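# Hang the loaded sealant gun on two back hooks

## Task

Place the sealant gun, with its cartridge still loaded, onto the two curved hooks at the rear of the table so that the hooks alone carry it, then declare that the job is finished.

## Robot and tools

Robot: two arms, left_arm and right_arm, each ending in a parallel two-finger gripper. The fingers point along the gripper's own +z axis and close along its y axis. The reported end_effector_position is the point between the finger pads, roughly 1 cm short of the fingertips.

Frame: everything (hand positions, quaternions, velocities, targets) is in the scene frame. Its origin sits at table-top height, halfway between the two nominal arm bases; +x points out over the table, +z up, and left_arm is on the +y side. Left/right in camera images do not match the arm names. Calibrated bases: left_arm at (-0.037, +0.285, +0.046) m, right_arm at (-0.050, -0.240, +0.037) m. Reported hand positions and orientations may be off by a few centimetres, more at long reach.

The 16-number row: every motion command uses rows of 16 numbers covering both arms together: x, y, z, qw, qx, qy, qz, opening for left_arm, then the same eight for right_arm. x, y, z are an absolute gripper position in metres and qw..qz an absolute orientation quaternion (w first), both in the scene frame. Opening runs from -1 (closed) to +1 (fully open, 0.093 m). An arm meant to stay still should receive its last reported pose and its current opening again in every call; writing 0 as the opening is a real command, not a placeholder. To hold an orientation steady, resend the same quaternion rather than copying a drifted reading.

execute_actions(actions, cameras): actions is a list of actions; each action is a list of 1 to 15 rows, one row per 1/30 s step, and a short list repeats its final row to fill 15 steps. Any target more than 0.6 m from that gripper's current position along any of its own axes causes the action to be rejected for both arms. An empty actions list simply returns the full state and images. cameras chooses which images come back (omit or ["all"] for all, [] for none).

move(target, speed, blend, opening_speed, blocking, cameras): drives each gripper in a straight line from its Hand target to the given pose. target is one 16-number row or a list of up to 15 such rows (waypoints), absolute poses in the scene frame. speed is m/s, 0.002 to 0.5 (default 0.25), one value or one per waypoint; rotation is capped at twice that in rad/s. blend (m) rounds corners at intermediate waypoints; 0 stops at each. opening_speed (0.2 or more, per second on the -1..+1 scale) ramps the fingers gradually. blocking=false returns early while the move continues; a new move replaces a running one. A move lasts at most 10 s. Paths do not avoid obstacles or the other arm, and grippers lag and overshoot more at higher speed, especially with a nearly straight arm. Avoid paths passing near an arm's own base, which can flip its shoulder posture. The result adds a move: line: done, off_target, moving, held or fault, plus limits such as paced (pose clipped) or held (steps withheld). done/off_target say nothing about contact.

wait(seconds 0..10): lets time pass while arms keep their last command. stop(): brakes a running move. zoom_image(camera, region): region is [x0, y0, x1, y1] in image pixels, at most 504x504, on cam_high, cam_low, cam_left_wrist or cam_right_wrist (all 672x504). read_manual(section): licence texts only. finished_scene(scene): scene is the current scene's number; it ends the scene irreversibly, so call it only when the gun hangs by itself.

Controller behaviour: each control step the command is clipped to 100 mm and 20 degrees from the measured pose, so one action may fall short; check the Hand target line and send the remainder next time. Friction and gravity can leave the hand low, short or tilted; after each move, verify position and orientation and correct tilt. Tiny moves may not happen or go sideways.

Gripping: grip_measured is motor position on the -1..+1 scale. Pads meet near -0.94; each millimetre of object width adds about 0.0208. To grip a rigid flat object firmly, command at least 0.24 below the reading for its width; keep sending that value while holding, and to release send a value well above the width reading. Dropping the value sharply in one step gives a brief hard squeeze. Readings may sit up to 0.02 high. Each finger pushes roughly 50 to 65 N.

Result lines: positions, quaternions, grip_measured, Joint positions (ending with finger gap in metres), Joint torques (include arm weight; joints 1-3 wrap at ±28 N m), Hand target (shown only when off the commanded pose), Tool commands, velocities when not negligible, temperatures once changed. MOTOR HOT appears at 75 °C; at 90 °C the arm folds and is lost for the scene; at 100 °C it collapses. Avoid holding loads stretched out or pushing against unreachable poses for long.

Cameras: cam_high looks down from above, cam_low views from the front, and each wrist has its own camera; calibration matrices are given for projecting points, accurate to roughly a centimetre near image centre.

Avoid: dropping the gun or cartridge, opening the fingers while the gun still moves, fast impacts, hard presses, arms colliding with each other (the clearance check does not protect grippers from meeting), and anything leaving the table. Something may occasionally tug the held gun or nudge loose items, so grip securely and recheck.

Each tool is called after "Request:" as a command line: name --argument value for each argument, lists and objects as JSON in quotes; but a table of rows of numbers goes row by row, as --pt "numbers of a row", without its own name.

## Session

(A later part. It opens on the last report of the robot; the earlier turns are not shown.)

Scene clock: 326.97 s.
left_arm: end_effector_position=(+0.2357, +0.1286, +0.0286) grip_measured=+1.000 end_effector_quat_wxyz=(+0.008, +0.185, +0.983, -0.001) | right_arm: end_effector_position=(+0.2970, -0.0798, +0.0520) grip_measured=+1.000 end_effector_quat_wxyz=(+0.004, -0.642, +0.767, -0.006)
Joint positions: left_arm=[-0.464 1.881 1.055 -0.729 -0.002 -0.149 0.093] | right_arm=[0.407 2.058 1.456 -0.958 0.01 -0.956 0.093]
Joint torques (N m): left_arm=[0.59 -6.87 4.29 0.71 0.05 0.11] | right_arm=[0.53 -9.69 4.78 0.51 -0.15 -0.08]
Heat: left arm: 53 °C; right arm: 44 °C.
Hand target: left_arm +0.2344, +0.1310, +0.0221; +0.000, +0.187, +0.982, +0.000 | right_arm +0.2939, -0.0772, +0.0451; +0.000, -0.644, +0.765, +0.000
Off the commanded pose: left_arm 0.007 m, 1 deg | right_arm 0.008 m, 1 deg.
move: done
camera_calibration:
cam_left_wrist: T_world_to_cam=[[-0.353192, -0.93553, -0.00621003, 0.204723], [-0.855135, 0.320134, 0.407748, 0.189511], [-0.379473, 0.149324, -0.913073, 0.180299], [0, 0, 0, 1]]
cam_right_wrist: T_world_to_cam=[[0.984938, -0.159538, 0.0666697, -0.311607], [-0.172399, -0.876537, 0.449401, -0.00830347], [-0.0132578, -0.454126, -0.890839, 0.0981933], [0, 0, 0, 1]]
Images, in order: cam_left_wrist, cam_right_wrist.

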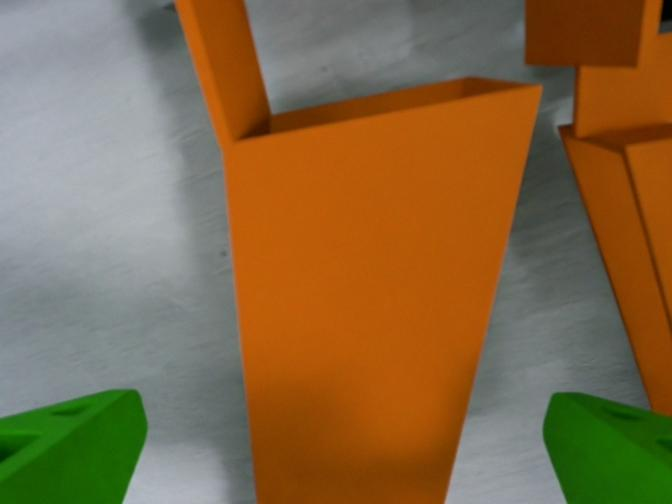

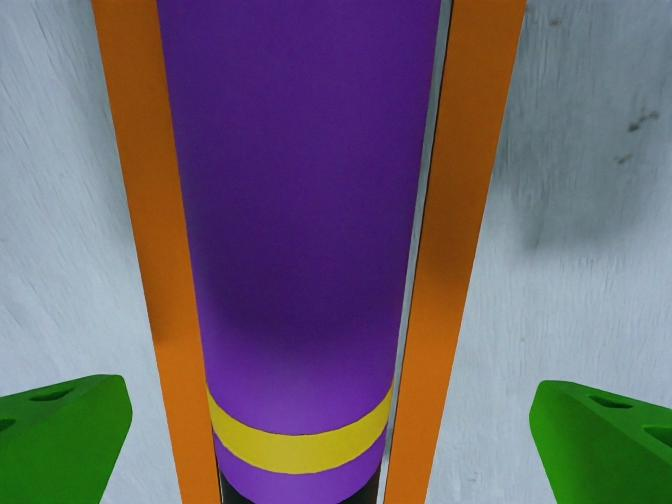

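Request:
move --target '[0.2345, 0.131, 0.020, 0, 0.1874, 0.9823, 0, 1, 0.2870, -0.076, 0.042, 0, 0.644, -0.765, 0, 1]' --cameras '["cam_right_wrist"]' --speed 0.12

Scene clock: 334.80 s.
left_arm: end_effector_position=(+0.2373, +0.1276, +0.0287) grip_measured=+1.000 end_effector_quat_wxyz=(+0.011, +0.185, +0.983, -0.003) | right_arm: end_effector_position=(+0.2888, -0.0791, +0.0434) grip_measured=+1.000 end_effector_quat_wxyz=(-0.003, -0.645, +0.764, -0.004)
Joint positions: left_arm=[-0.464 1.881 1.055 -0.721 -0.002 -0.149 0.093] | right_arm=[0.417 2.058 1.419 -0.936 0.01 -0.955 0.093]
Joint torques (N m): left_arm=[0.57 -6.53 4.03 0.7 0.05 0.1] | right_arm=[0.57 -11.19 4.6 0.51 -0.16 0.02]
Hand target: left_arm +0.2343, +0.1310, +0.0203; +0.000, +0.187, +0.982, +0.000 | right_arm +0.2869, -0.0760, +0.0420; +0.000, -0.644, +0.765, +0.000
Off the commanded pose: left_arm 0.010 m, 1 deg | right_arm 0.004 m, 1 deg.
move: done
camera_calibration:
cam_right_wrist: T_world_to_cam=[[0.987196, -0.150136, 0.0538778, -0.302221], [-0.158059, -0.875251, 0.457114, -0.00964183], [-0.0214727, -0.459777, -0.887775, 0.0925292], [0, 0, 0, 1]]
Images, in order: cam_right_wrist.

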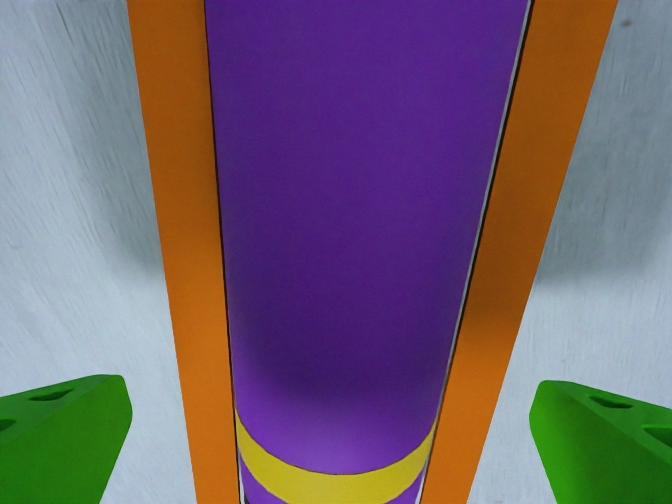

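Request:
move --target '[0.2345, 0.131, 0.020, 0, 0.1874, 0.9823, 0, 1, 0.2885, -0.076, 0.018, 0, 0.638, -0.770, 0, 1]' --cameras '["cam_right_wrist", "cam_low"]' --speed 0.08

Request:
zoom_image --camera "cam_low" --region '[210, 200, 400, 290]'

Scene clock: 348.93 s.
left_arm: end_effector_position=(+0.2375, +0.1276, +0.0287) grip_measured=+1.000 end_effector_quat_wxyz=(+0.012, +0.185, +0.983, -0.003) | right_arm: end_effector_position=(+0.2911, -0.0780, +0.0239) grip_measured=+1.000 end_effector_quat_wxyz=(+0.003, -0.641, +0.768, -0.006)
Joint positions: left_arm=[-0.464 1.881 1.055 -0.72 -0.002 -0.149 0.093] | right_arm=[0.417 2.088 1.38 -0.856 0.01 -0.943 0.093]
Joint torques (N m): left_arm=[0.64 -6.53 4.03 0.74 0.05 0.12] | right_arm=[0.5 -9.85 4.63 0.52 -0.17 0.06]
Heat: left arm: 47 °C; right arm: 42 °C.
Hand target: left_arm +0.2343, +0.1310, +0.0203; +0.000, +0.187, +0.982, +0.000 | right_arm +0.2884, -0.0760, +0.0180; +0.000, -0.638, +0.770, +0.000
Off the commanded pose: left_arm 0.010 m, 1 deg | right_arm 0.007 m, 1 deg.
move: done
camera_calibration:
cam_right_wrist: T_world_to_cam=[[0.984634, -0.162487, 0.0639877, -0.303758], [-0.173785, -0.875656, 0.450584, 0.00531713], [-0.0171827, -0.45478, -0.890438, 0.0749907], [0, 0, 0, 1]]
Images, in order: cam_low, cam_right_wrist.

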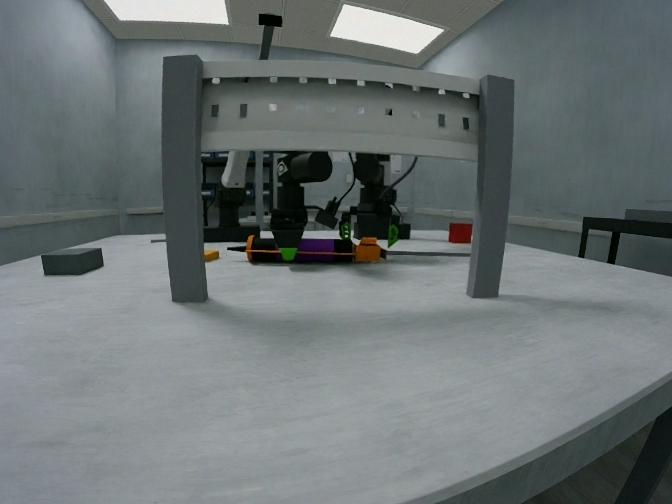

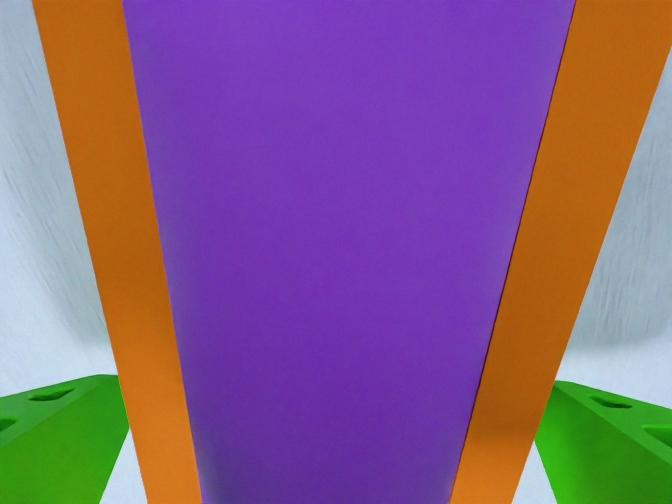

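Scaled by 2.653 from the camera's 672x504 image, which has a finer 960x720 frame.

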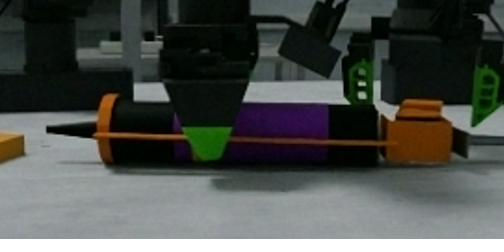

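Request:
move --target '[0.2345, 0.131, 0.018, 0, 0.1874, 0.9823, 0, -0.5, 0.2885, -0.076, 0.018, 0, 0.638, -0.770, 0, 0.3]' --opening_speed 1.0 --cameras '["cam_left_wrist", "cam_right_wrist"]'

Scene clock: 354.67 s.
left_arm: end_effector_position=(+0.2376, +0.1271, +0.0277) grip_measured=-0.246 end_effector_quat_wxyz=(+0.013, +0.187, +0.982, -0.004) | right_arm: end_effector_position=(+0.2910, -0.0777, +0.0239) grip_measured=+0.578 end_effector_quat_wxyz=(+0.003, -0.640, +0.769, -0.005)
Joint positions: left_arm=[-0.464 1.882 1.051 -0.712 -0.001 -0.145 0.033] | right_arm=[0.417 2.088 1.38 -0.856 0.008 -0.941 0.073]
Joint torques (N m): left_arm=[0.61 -6.17 4.03 0.72 0.03 0.08] | right_arm=[0.42 -9.94 4.59 0.53 -0.13 0.02]
Hand target: left_arm +0.2342, +0.1310, +0.0183; +0.000, +0.188, +0.982, +0.000 | right_arm +0.2883, -0.0761, +0.0180; +0.000, -0.638, +0.770, +0.000
Off the commanded pose: left_arm 0.011 m, 2 deg | right_arm 0.007 m, 1 deg.
move: off_target (left_arm)
camera_calibration:
cam_left_wrist: T_world_to_cam=[[-0.357468, -0.933922, -0.0025675, 0.204725], [-0.857405, 0.327088, 0.39733, 0.191977], [-0.370235, 0.144234, -0.917672, 0.178957], [0, 0, 0, 1]]
cam_right_wrist: T_world_to_cam=[[0.984376, -0.16446, 0.0628991, -0.303626], [-0.175075, -0.876109, 0.449202, 0.00592104], [-0.0187694, -0.453196, -0.891213, 0.0757209], [0, 0, 0, 1]]
Images, in order: cam_left_wrist, cam_right_wrist.

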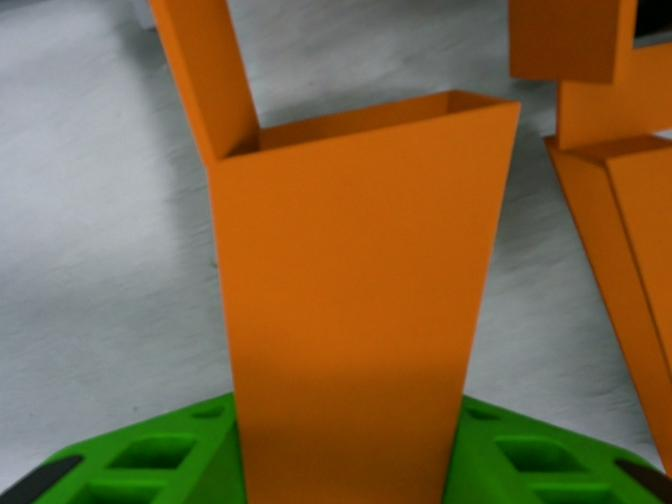

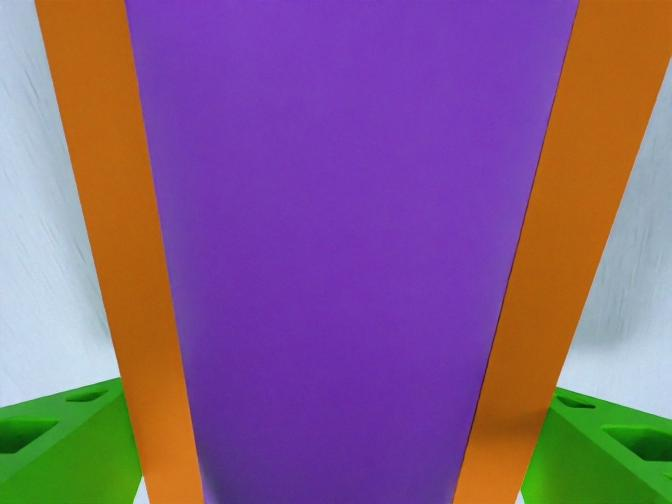

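Request:
move --target '[0.2296, 0.129, 0.15, 0, 0.1874, 0.9823, 0, -0.5, 0.283, -0.076, 0.146, 0, -0.638, 0.770, 0, 0.3]' --speed 0.12

Scene clock: 374.67 s.
left_arm: end_effector_position=(+0.2240, +0.1286, +0.1265) grip_measured=-0.260 end_effector_quat_wxyz=(-0.031, +0.190, +0.981, -0.003) | right_arm: end_effector_position=(+0.2748, -0.0782, +0.1140) grip_measured=+0.576 end_effector_quat_wxyz=(-0.035, -0.638, +0.769, +0.020)
Joint positions: left_arm=[-0.467 1.766 1.327 -1.189 0.026 -0.14 0.033] | right_arm=[0.422 2.008 1.632 -1.274 -0.022 -0.933 0.073]
Joint torques (N m): left_arm=[-0.31 -13.09 7.83 0.17 -0.26 -0.1] | right_arm=[0.66 -16.44 9.07 -0.07 0.15 0.03]
Hand target: left_arm +0.2291, +0.1292, +0.1493; +0.000, +0.187, +0.982, -0.001 | right_arm +0.2819, -0.0764, +0.1451; +0.000, -0.638, +0.770, +0.000
Off the commanded pose: left_arm 0.024 m, 4 deg | right_arm 0.033 m, 5 deg.
move: off_target (left_arm, right_arm)
camera_calibration:
cam_left_wrist: T_world_to_cam=[[-0.363877, -0.931388, 0.0104935, 0.200972], [-0.817083, 0.324588, 0.476463, 0.121836], [-0.447178, 0.1648, -0.879132, 0.274066], [0, 0, 0, 1]]
cam_right_wrist: T_world_to_cam=[[0.985377, -0.168665, -0.0241535, -0.284103], [-0.137403, -0.870431, 0.472726, -0.0504689], [-0.100756, -0.462495, -0.880878, 0.17613], [0, 0, 0, 1]]

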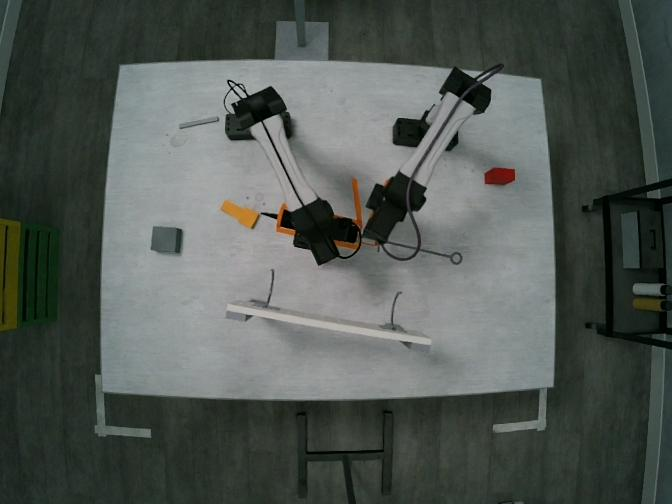

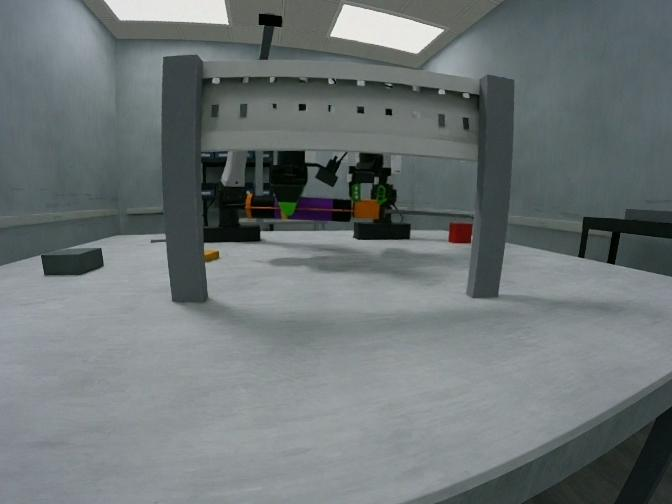

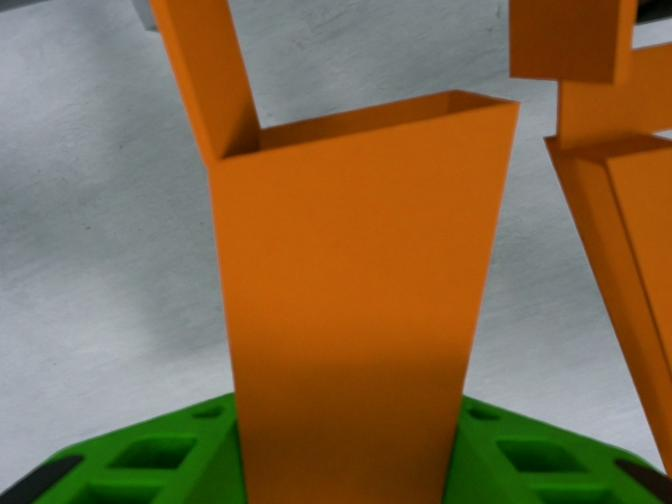

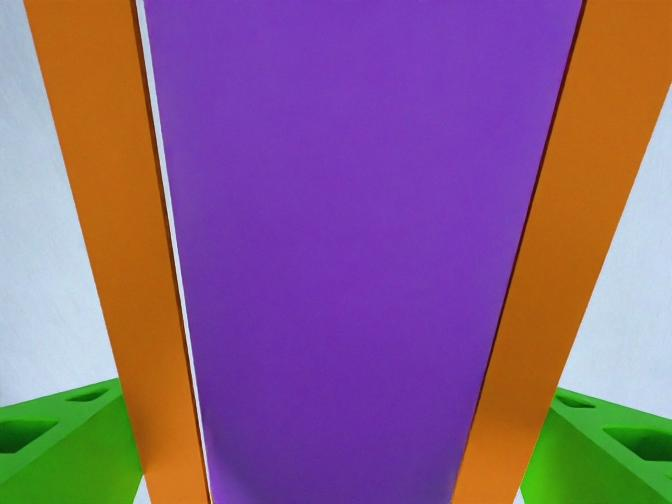

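Request:
move --pt "0.2399 0.1254 0.191 0.2163 0.1830 0.9590 0.0012 -0.5 0.285 -0.0777 0.225 0.1387 -0.6229 0.7517 -0.1660 0.3" --pt "0.2632 0.1211 0.2302 0.4225 0.1698 0.8903 0.0023 -0.5 0.285 -0.0777 0.295 0.2708 -0.5782 0.6979 -0.3243 0.3" --pt "0.2971 0.1148 0.2923 0.6086 0.1487 0.7794 0.0033 -0.5 0.285 -0.0777 0.375 0.3901 -0.5062 0.6109 -0.4671 0.3" --speed 0.2 --blend 0.02

Scene clock: 390.63 s.
left_arm: end_effector_position=(+0.2872, +0.1153, +0.2625) grip_measured=-0.261 end_effector_quat_wxyz=(+0.563, +0.158, +0.811, +0.000) | right_arm: end_effector_position=(+0.2891, -0.0760, +0.3434) grip_measured=+0.575 end_effector_quat_wxyz=(+0.354, -0.530, +0.625, -0.451)
Joint positions: left_arm=[-0.629 1.117 0.709 -0.011 -0.457 -0.003 0.033] | right_arm=[0.786 1.335 1.24 -0.513 0.927 -1.101 0.073]
Joint torques (N m): left_arm=[0.54 -4.64 7.68 3.38 -0.42 0.47] | right_arm=[1.36 -10.17 7.27 2.56 0.64 -0.63]
Hand target: left_arm +0.2946, +0.1161, +0.2923; +0.606, +0.147, +0.782, +0.004 | right_arm +0.2839, -0.0790, +0.3741; +0.387, -0.506, +0.615, -0.466
Off the commanded pose: left_arm 0.031 m, 6 deg | right_arm 0.032 m, 6 deg.
move: off_target (left_arm, right_arm)
camera_calibration:
cam_left_wrist: T_world_to_cam=[[-0.246325, -0.954195, -0.169809, 0.226318], [-0.675485, 0.294666, -0.675938, 0.378231], [0.695013, -0.0517972, -0.717129, 0.0785073], [0, 0, 0, 1]]
cam_right_wrist: T_world_to_cam=[[0.298258, -0.00528731, 0.95447, -0.417315], [-0.583378, -0.792477, 0.177907, 0.0811035], [0.755455, -0.609879, -0.239447, -0.098372], [0, 0, 0, 1]]

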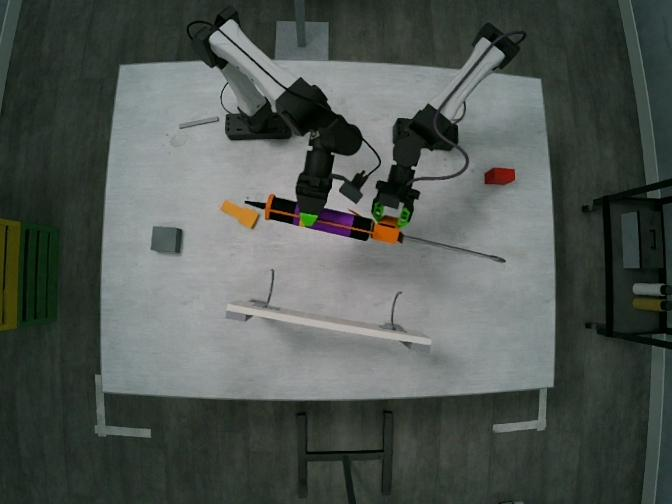

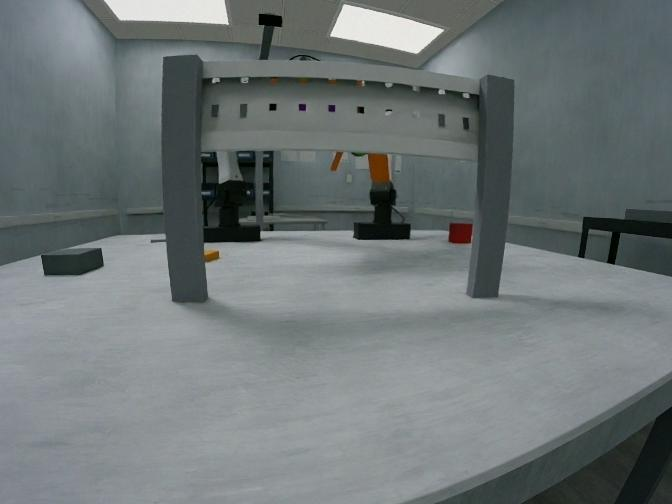

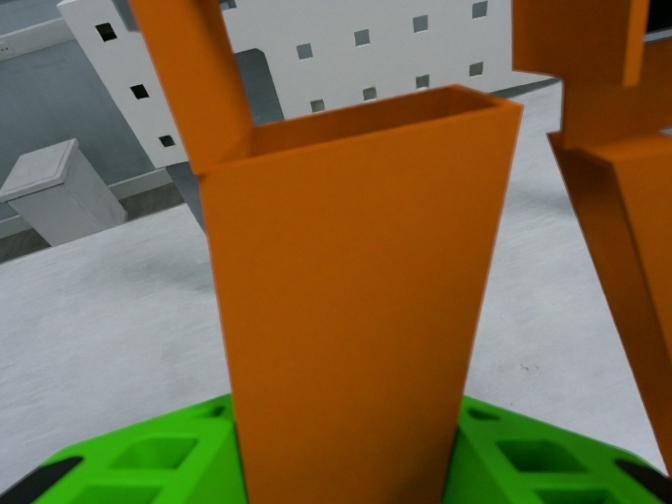

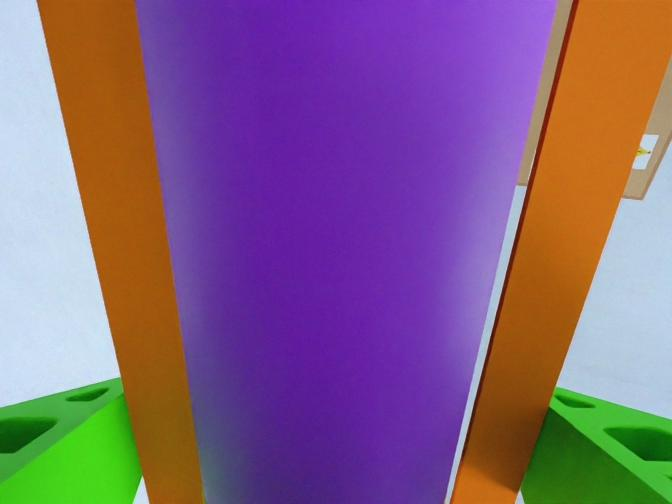

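Request:
move --pt "0.305 0.11 0.315 0.6086 0.1487 0.7794 0.0033 -0.5 0.293 -0.082 0.398 0.3901 -0.5062 0.6109 -0.4671 0.3" --pt "0.385 0.10 0.325 0.6086 0.1487 0.7794 0.0033 -0.5 0.378 -0.095 0.408 0.3901 -0.5062 0.6109 -0.4671 0.3" --speed 0.15 --blend 0.02

Request:
zoom_image --camera "cam_high" --region '[200, 170, 520, 370]'

Scene clock: 420.40 s.
left_arm: end_effector_position=(+0.3663, +0.1032, +0.2799) grip_measured=-0.262 end_effector_quat_wxyz=(+0.551, +0.158, +0.819, +0.003) | right_arm: end_effector_position=(+0.3682, -0.0935, +0.3606) grip_measured=+0.575 end_effector_quat_wxyz=(+0.350, -0.537, +0.630, -0.439)
Joint positions: left_arm=[-0.49 1.413 1.001 -0.016 -0.332 0.047 0.033] | right_arm=[0.557 1.514 1.454 -0.45 0.711 -1.252 0.073]
Joint torques (N m): left_arm=[1.02 -6.58 10.63 3.42 -0.26 0.44] | right_arm=[-0.21 -8.53 11.9 2.77 0.44 -0.73]
Hand target: left_arm +0.3799, +0.1025, +0.3250; +0.607, +0.147, +0.781, +0.005 | right_arm +0.3730, -0.0971, +0.4071; +0.388, -0.505, +0.614, -0.466
Off the commanded pose: left_arm 0.049 m, 8 deg | right_arm 0.048 m, 7 deg.
move: off_target (left_arm, right_arm); blend cut to 0.0128 m at target 1
camera_calibration:
cam_left_wrist: T_world_to_cam=[[-0.245536, -0.954183, -0.171017, 0.237249], [-0.695716, 0.296305, -0.654356, 0.448186], [0.675049, -0.0416888, -0.736594, 0.0471025], [0, 0, 0, 1]]
cam_right_wrist: T_world_to_cam=[[0.32417, -0.0139482, 0.945896, -0.46464], [-0.571386, -0.799783, 0.184027, 0.10301], [0.753944, -0.600128, -0.267235, -0.153161], [0, 0, 0, 1]]

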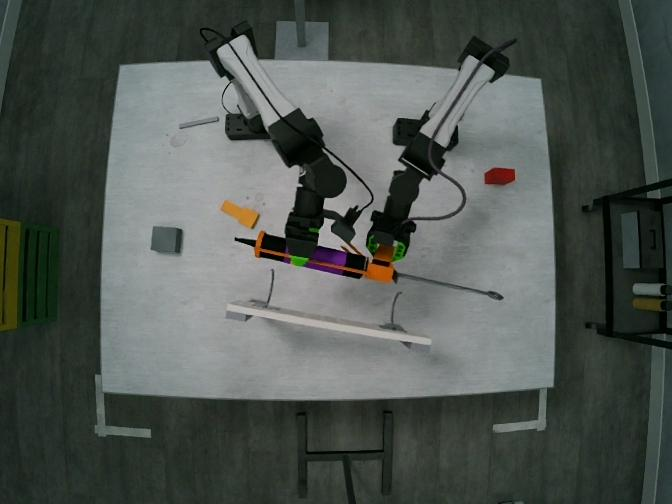

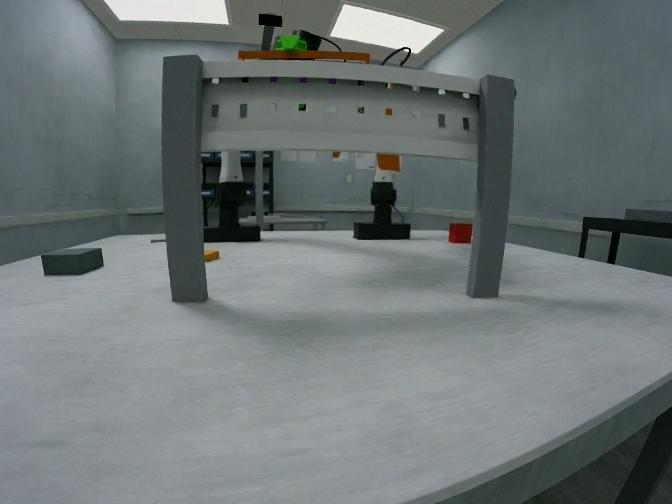

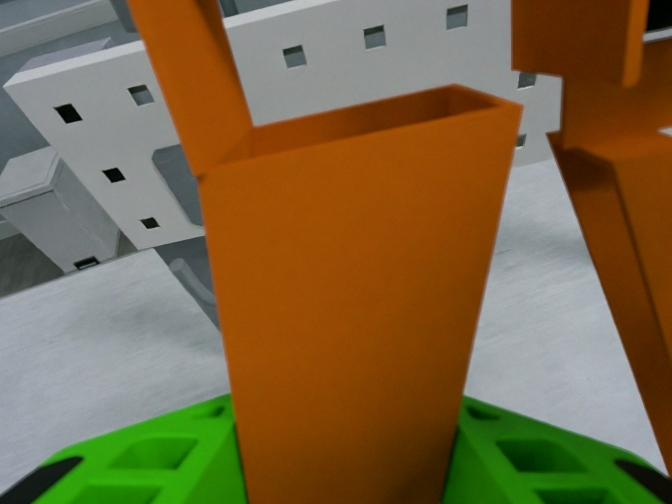

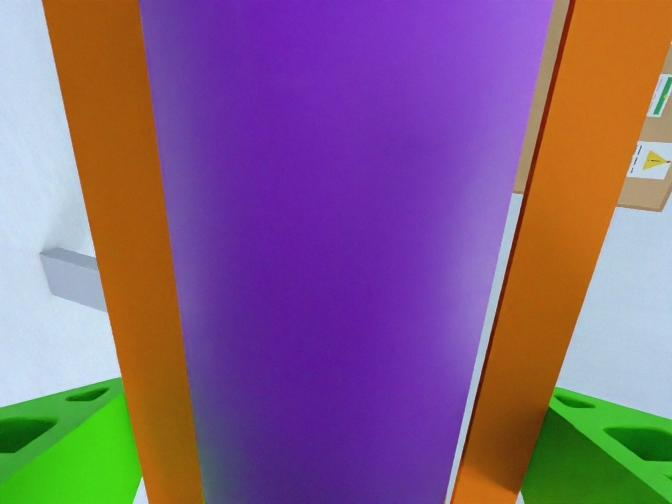

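Scaled by 1.575 from the camera's 672x504 image, which has a finer 960x720 frame.

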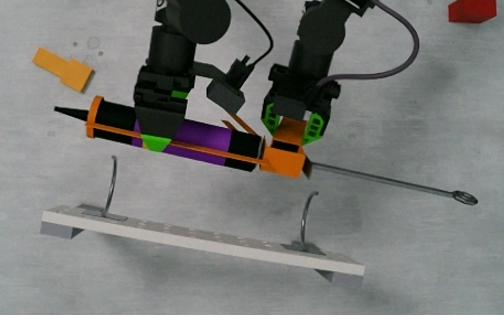

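Request:
move --target '[0.461, 0.070, 0.337, 0.6086, 0.1487, 0.7794, 0.0033, -0.5, 0.462, -0.126, 0.420, 0.3901, -0.5062, 0.6109, -0.4671, 0.3]' --speed 0.12

Request:
zoom_image --camera "cam_high" --region '[200, 170, 520, 370]'

Request:
zoom_image --camera "cam_low" --region '[150, 20, 530, 180]'

Scene clock: 449.33 s.
left_arm: end_effector_position=(+0.4426, +0.0762, +0.2880) grip_measured=-0.262 end_effector_quat_wxyz=(+0.547, +0.153, +0.823, +0.008) | right_arm: end_effector_position=(+0.4512, -0.1222, +0.3677) grip_measured=+0.575 end_effector_quat_wxyz=(+0.346, -0.540, +0.633, -0.433)
Joint positions: left_arm=[-0.451 1.717 1.343 -0.062 -0.309 0.058 0.033] | right_arm=[0.369 1.746 1.727 -0.446 0.538 -1.351 0.073]
Joint torques (N m): left_arm=[0.46 -10.09 10.84 3.47 -0.09 0.44] | right_arm=[-0.51 -11 12.14 2.89 0.29 -0.54]
Heat: left arm: 45 °C; right arm: 49 °C.
Hand target: left_arm +0.4550, +0.0729, +0.3373; +0.607, +0.147, +0.781, +0.005 | right_arm +0.4558, -0.1278, +0.4190; +0.389, -0.505, +0.612, -0.467
Off the commanded pose: left_arm 0.053 m, 9 deg | right_arm 0.054 m, 8 deg.
move: off_target (left_arm, right_arm)
camera_calibration:
cam_left_wrist: T_world_to_cam=[[-0.233866, -0.956677, -0.173425, 0.227355], [-0.705931, 0.289732, -0.64631, 0.517319], [0.668556, -0.0287233, -0.743106, 0.00416513], [0, 0, 0, 1]]
cam_right_wrist: T_world_to_cam=[[0.339347, -0.0157994, 0.940529, -0.503751], [-0.566384, -0.80173, 0.190886, 0.121208], [0.751034, -0.597477, -0.281013, -0.224338], [0, 0, 0, 1]]

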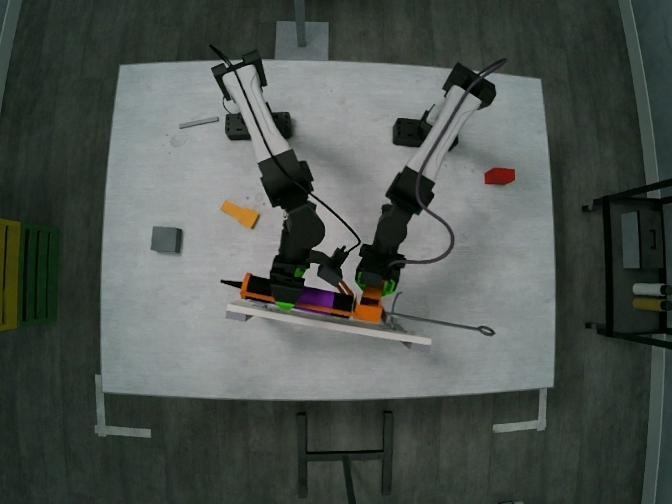

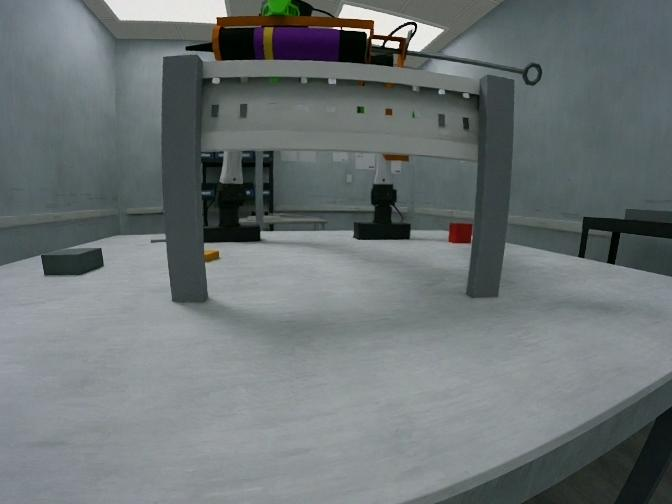

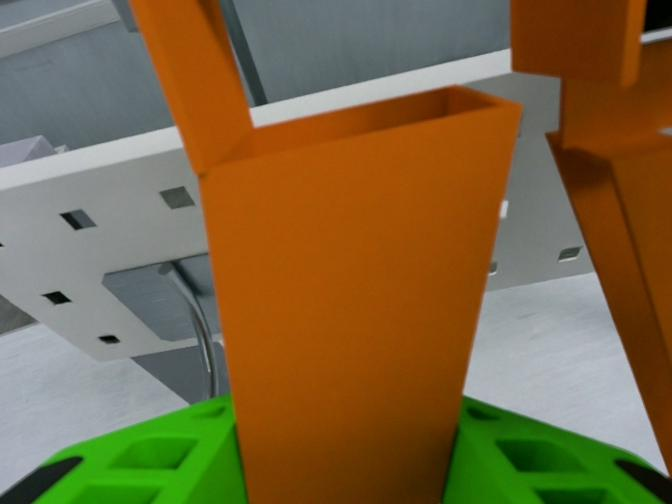

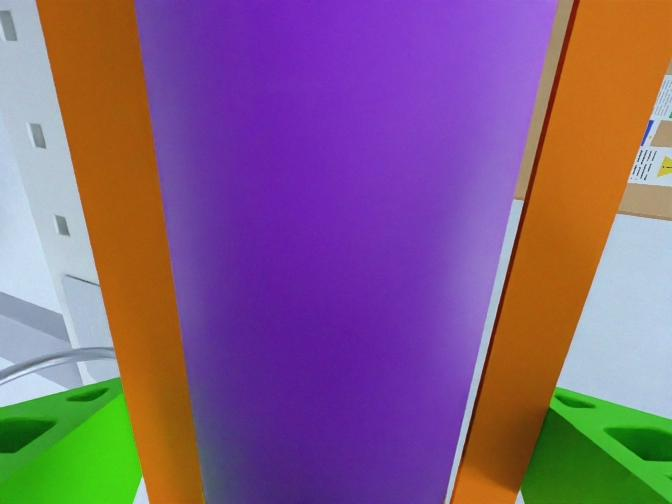

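Scaled by 1.575 from the camera's 672x504 image, which has a finer 960x720 frame.

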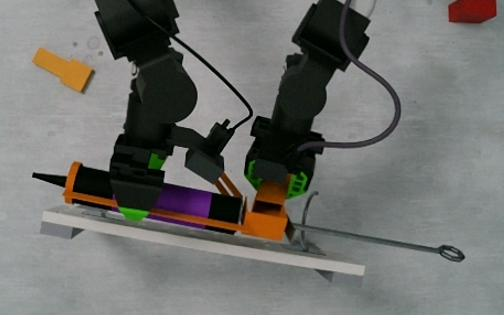

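Scaled by 1.326 from the camera's 672x504 image, which has a finer 960x720 frame.

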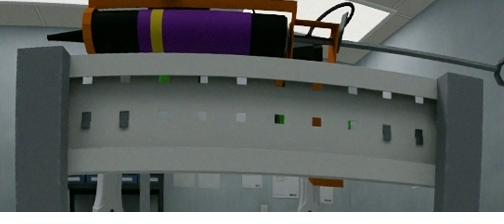

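Request:
move --target '[0.461, 0.069, 0.257, 0.6086, 0.1487, 0.7794, 0.0033, -0.5, 0.462, -0.127, 0.340, 0.3901, -0.5062, 0.6109, -0.4671, 0.3]' --speed 0.07

Request:
zoom_image --camera "cam_high" --region '[200, 170, 520, 370]'

Request:
zoom_image --camera "cam_low" --region '[150, 20, 530, 180]'

Scene clock: 467.23 s.
left_arm: end_effector_position=(+0.4440, +0.0789, +0.2160) grip_measured=-0.262 end_effector_quat_wxyz=(+0.543, +0.152, +0.826, +0.015) | right_arm: end_effector_position=(+0.4561, -0.1193, +0.2926) grip_measured=+0.575 end_effector_quat_wxyz=(+0.349, -0.541, +0.635, -0.428)
Joint positions: left_arm=[-0.449 1.794 1.147 0.2 -0.321 0.06 0.033] | right_arm=[0.367 1.746 1.433 -0.156 0.527 -1.343 0.073]
Joint torques (N m): left_arm=[0.08 -10.74 7.68 3.85 -0.02 0.42] | right_arm=[-0.61 -14.41 7.79 3.19 0.38 -0.61]
Heat: left arm: 50 °C; right arm: 54 °C.
Hand target: left_arm +0.4562, +0.0713, +0.2580; +0.606, +0.147, +0.782, +0.005 | right_arm +0.4584, -0.1280, +0.3396; +0.387, -0.506, +0.614, -0.466
Off the commanded pose: left_arm 0.045 m, 9 deg | right_arm 0.048 m, 8 deg.
move: off_target (left_arm, right_arm)
camera_calibration:
cam_left_wrist: T_world_to_cam=[[-0.2239, -0.957271, -0.183033, 0.215458], [-0.713792, 0.288935, -0.637979, 0.472741], [0.663604, -0.012196, -0.747985, -0.0482554], [0, 0, 0, 1]]
cam_right_wrist: T_world_to_cam=[[0.343753, -0.0237863, 0.938759, -0.437195], [-0.561973, -0.80612, 0.185357, 0.139731], [0.752343, -0.591274, -0.290473, -0.244546], [0, 0, 0, 1]]

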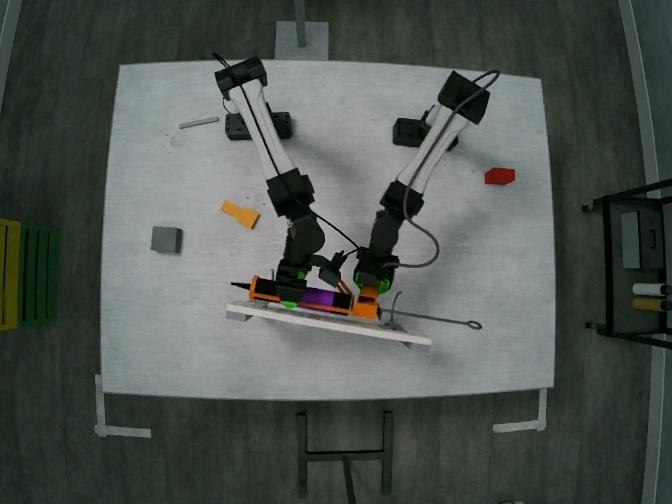

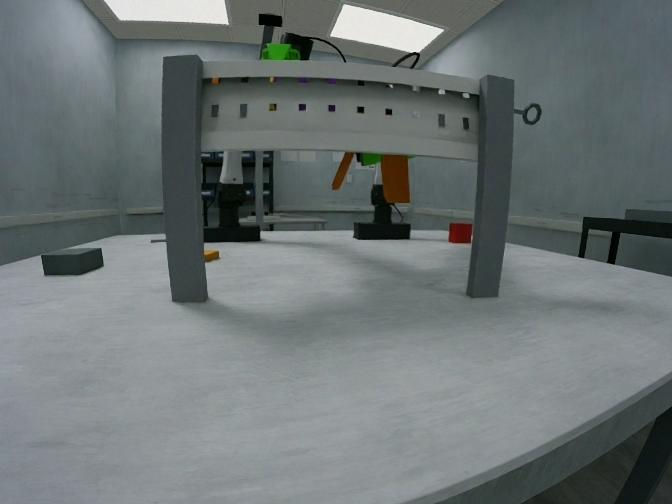

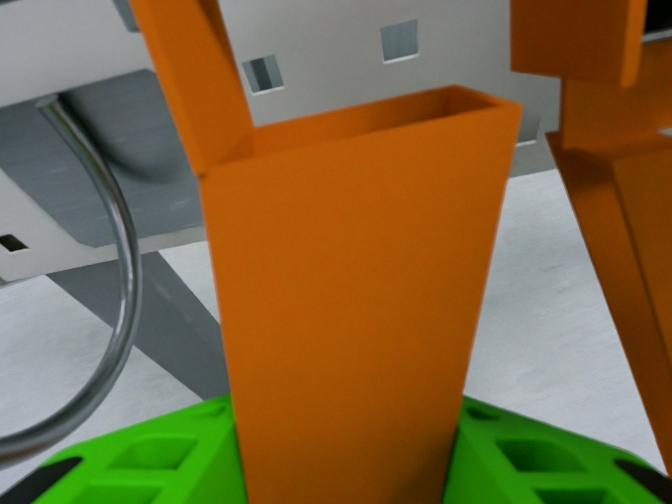

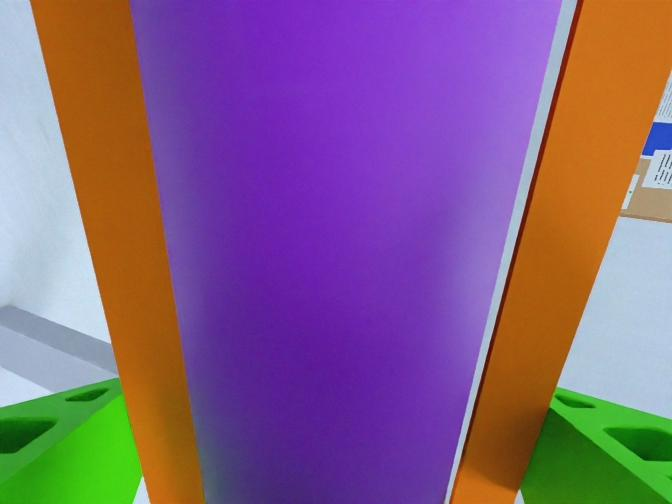

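Scaled by 1.575 from the camera's 672x504 image, which has a finer 960x720 frame.

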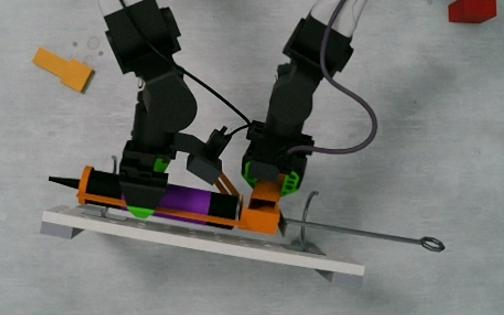

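Scaled by 1.326 from the camera's 672x504 image, which has a finer 960x720 frame.

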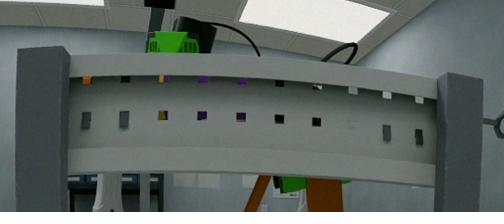

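Request:
move --target '[0.461, 0.067, 0.222, 0.6086, 0.1487, 0.7794, 0.0033, -0.5, 0.460, -0.130, 0.308, 0.3901, -0.5062, 0.6109, -0.4671, 0.3]' --speed 0.05

Request:
zoom_image --camera "cam_high" --region '[200, 170, 520, 370]'

Scene clock: 477.77 s.
left_arm: end_effector_position=(+0.4450, +0.0778, +0.1838) grip_measured=-0.262 end_effector_quat_wxyz=(+0.545, +0.153, +0.824, +0.014) | right_arm: end_effector_position=(+0.4536, -0.1228, +0.2613) grip_measured=+0.575 end_effector_quat_wxyz=(+0.351, -0.540, +0.634, -0.427)
Joint positions: left_arm=[-0.449 1.855 1.078 0.336 -0.318 0.063 0.033] | right_arm=[0.36 1.746 1.304 -0.022 0.518 -1.345 0.073]
Joint torques (N m): left_arm=[-0.27 -10.66 7.31 3.89 -0.09 0.36] | right_arm=[-0.49 -14.3 7.76 3.12 0.42 -0.62]
Hand target: left_arm +0.4568, +0.0690, +0.2228; +0.605, +0.147, +0.782, +0.005 | right_arm +0.4568, -0.1310, +0.3076; +0.387, -0.506, +0.614, -0.466
Off the commanded pose: left_arm 0.043 m, 9 deg | right_arm 0.048 m, 8 deg.
move: off_target (left_arm, right_arm)
camera_calibration:
cam_left_wrist: T_world_to_cam=[[-0.226566, -0.956601, -0.183256, 0.209972], [-0.709823, 0.291002, -0.641459, 0.451927], [0.666948, -0.015253, -0.744948, -0.0748051], [0, 0, 0, 1]]
cam_right_wrist: T_world_to_cam=[[0.340815, -0.0269167, 0.939745, -0.406364], [-0.560537, -0.8083, 0.180137, 0.141693], [0.754747, -0.588156, -0.290569, -0.254456], [0, 0, 0, 1]]

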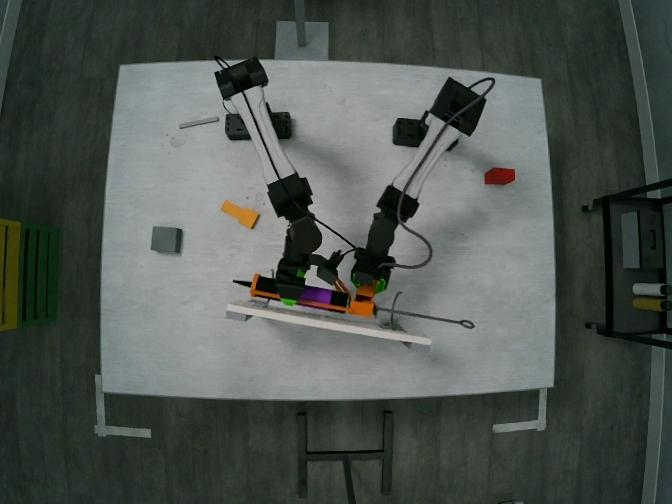

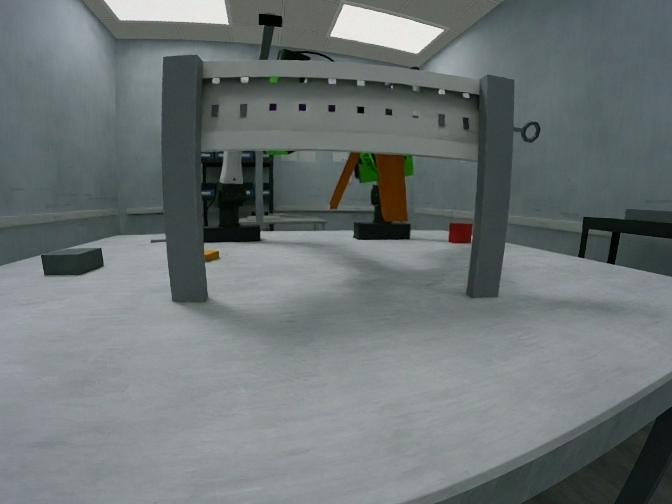

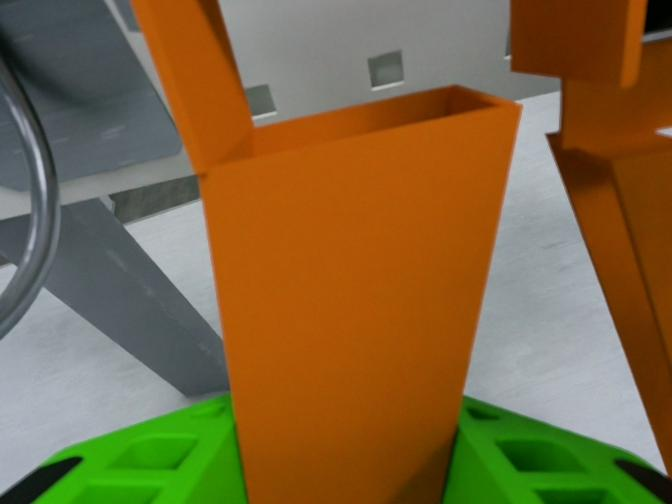

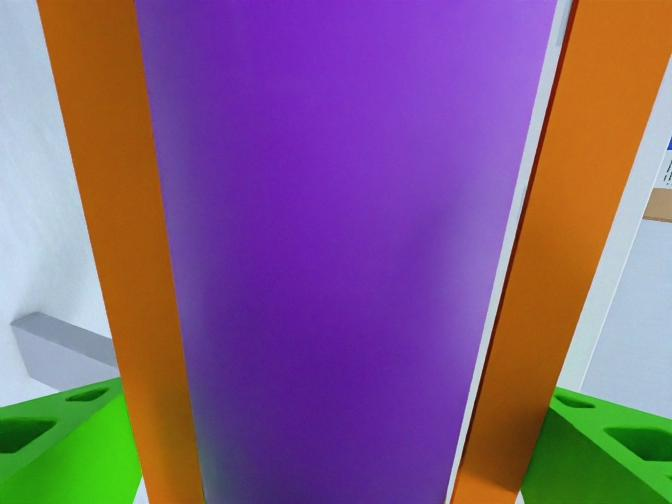

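Scaled by 1.575 from the camera's 672x504 image, which has a finer 960x720 frame.

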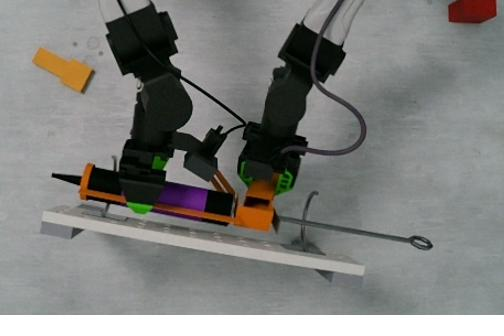

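Request:
move --target '[0.461, 0.066, 0.197, 0.6086, 0.1487, 0.7794, 0.0033, -0.5, 0.460, -0.131, 0.288, 0.3901, -0.5062, 0.6109, -0.4671, 0.3]' --speed 0.04 --cameras '["cam_high"]'

Request:
zoom_image --camera "cam_high" --region '[200, 230, 520, 350]'

Scene clock: 485.40 s.
left_arm: end_effector_position=(+0.4497, +0.0740, +0.1701) grip_measured=-0.262 end_effector_quat_wxyz=(+0.560, +0.149, +0.815, +0.006) | right_arm: end_effector_position=(+0.4536, -0.1249, +0.2530) grip_measured=+0.575 end_effector_quat_wxyz=(+0.357, -0.540, +0.624, -0.438)
Joint positions: left_arm=[-0.449 1.908 1.049 0.456 -0.311 0.062 0.033] | right_arm=[0.357 1.746 1.243 0.074 0.519 -1.377 0.073]
Joint torques (N m): left_arm=[-0.43 -10.11 6.6 3.64 -0.2 0.36] | right_arm=[-0.51 -12.77 7.47 3.03 0.35 -0.3]
Heat: left arm: 56 °C; right arm: 51 °C.
Hand target: left_arm +0.4586, +0.0671, +0.1975; +0.606, +0.147, +0.782, +0.004 | right_arm +0.4579, -0.1315, +0.2879; +0.389, -0.506, +0.613, -0.466
Off the commanded pose: left_arm 0.030 m, 7 deg | right_arm 0.036 m, 7 deg.
move: off_target (left_arm, right_arm)
Images, in order: cam_high.

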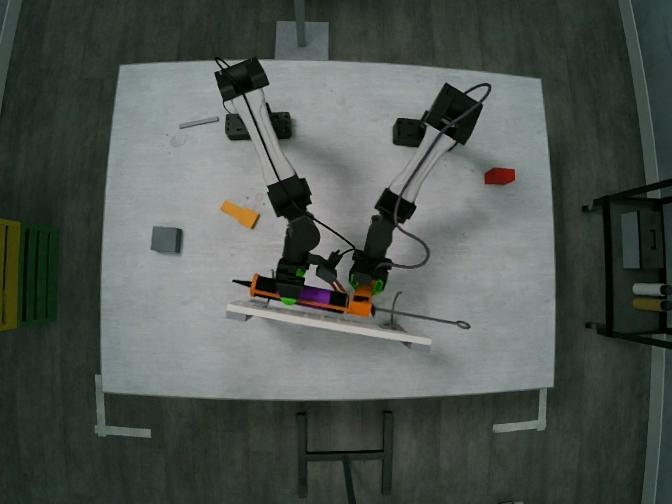

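Scaled by 1.575 from the camera's 672x504 image, which has a finer 960x720 frame.

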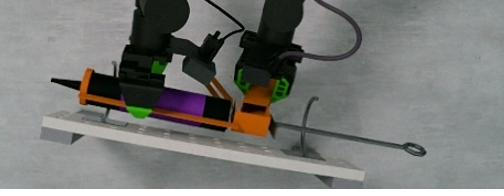

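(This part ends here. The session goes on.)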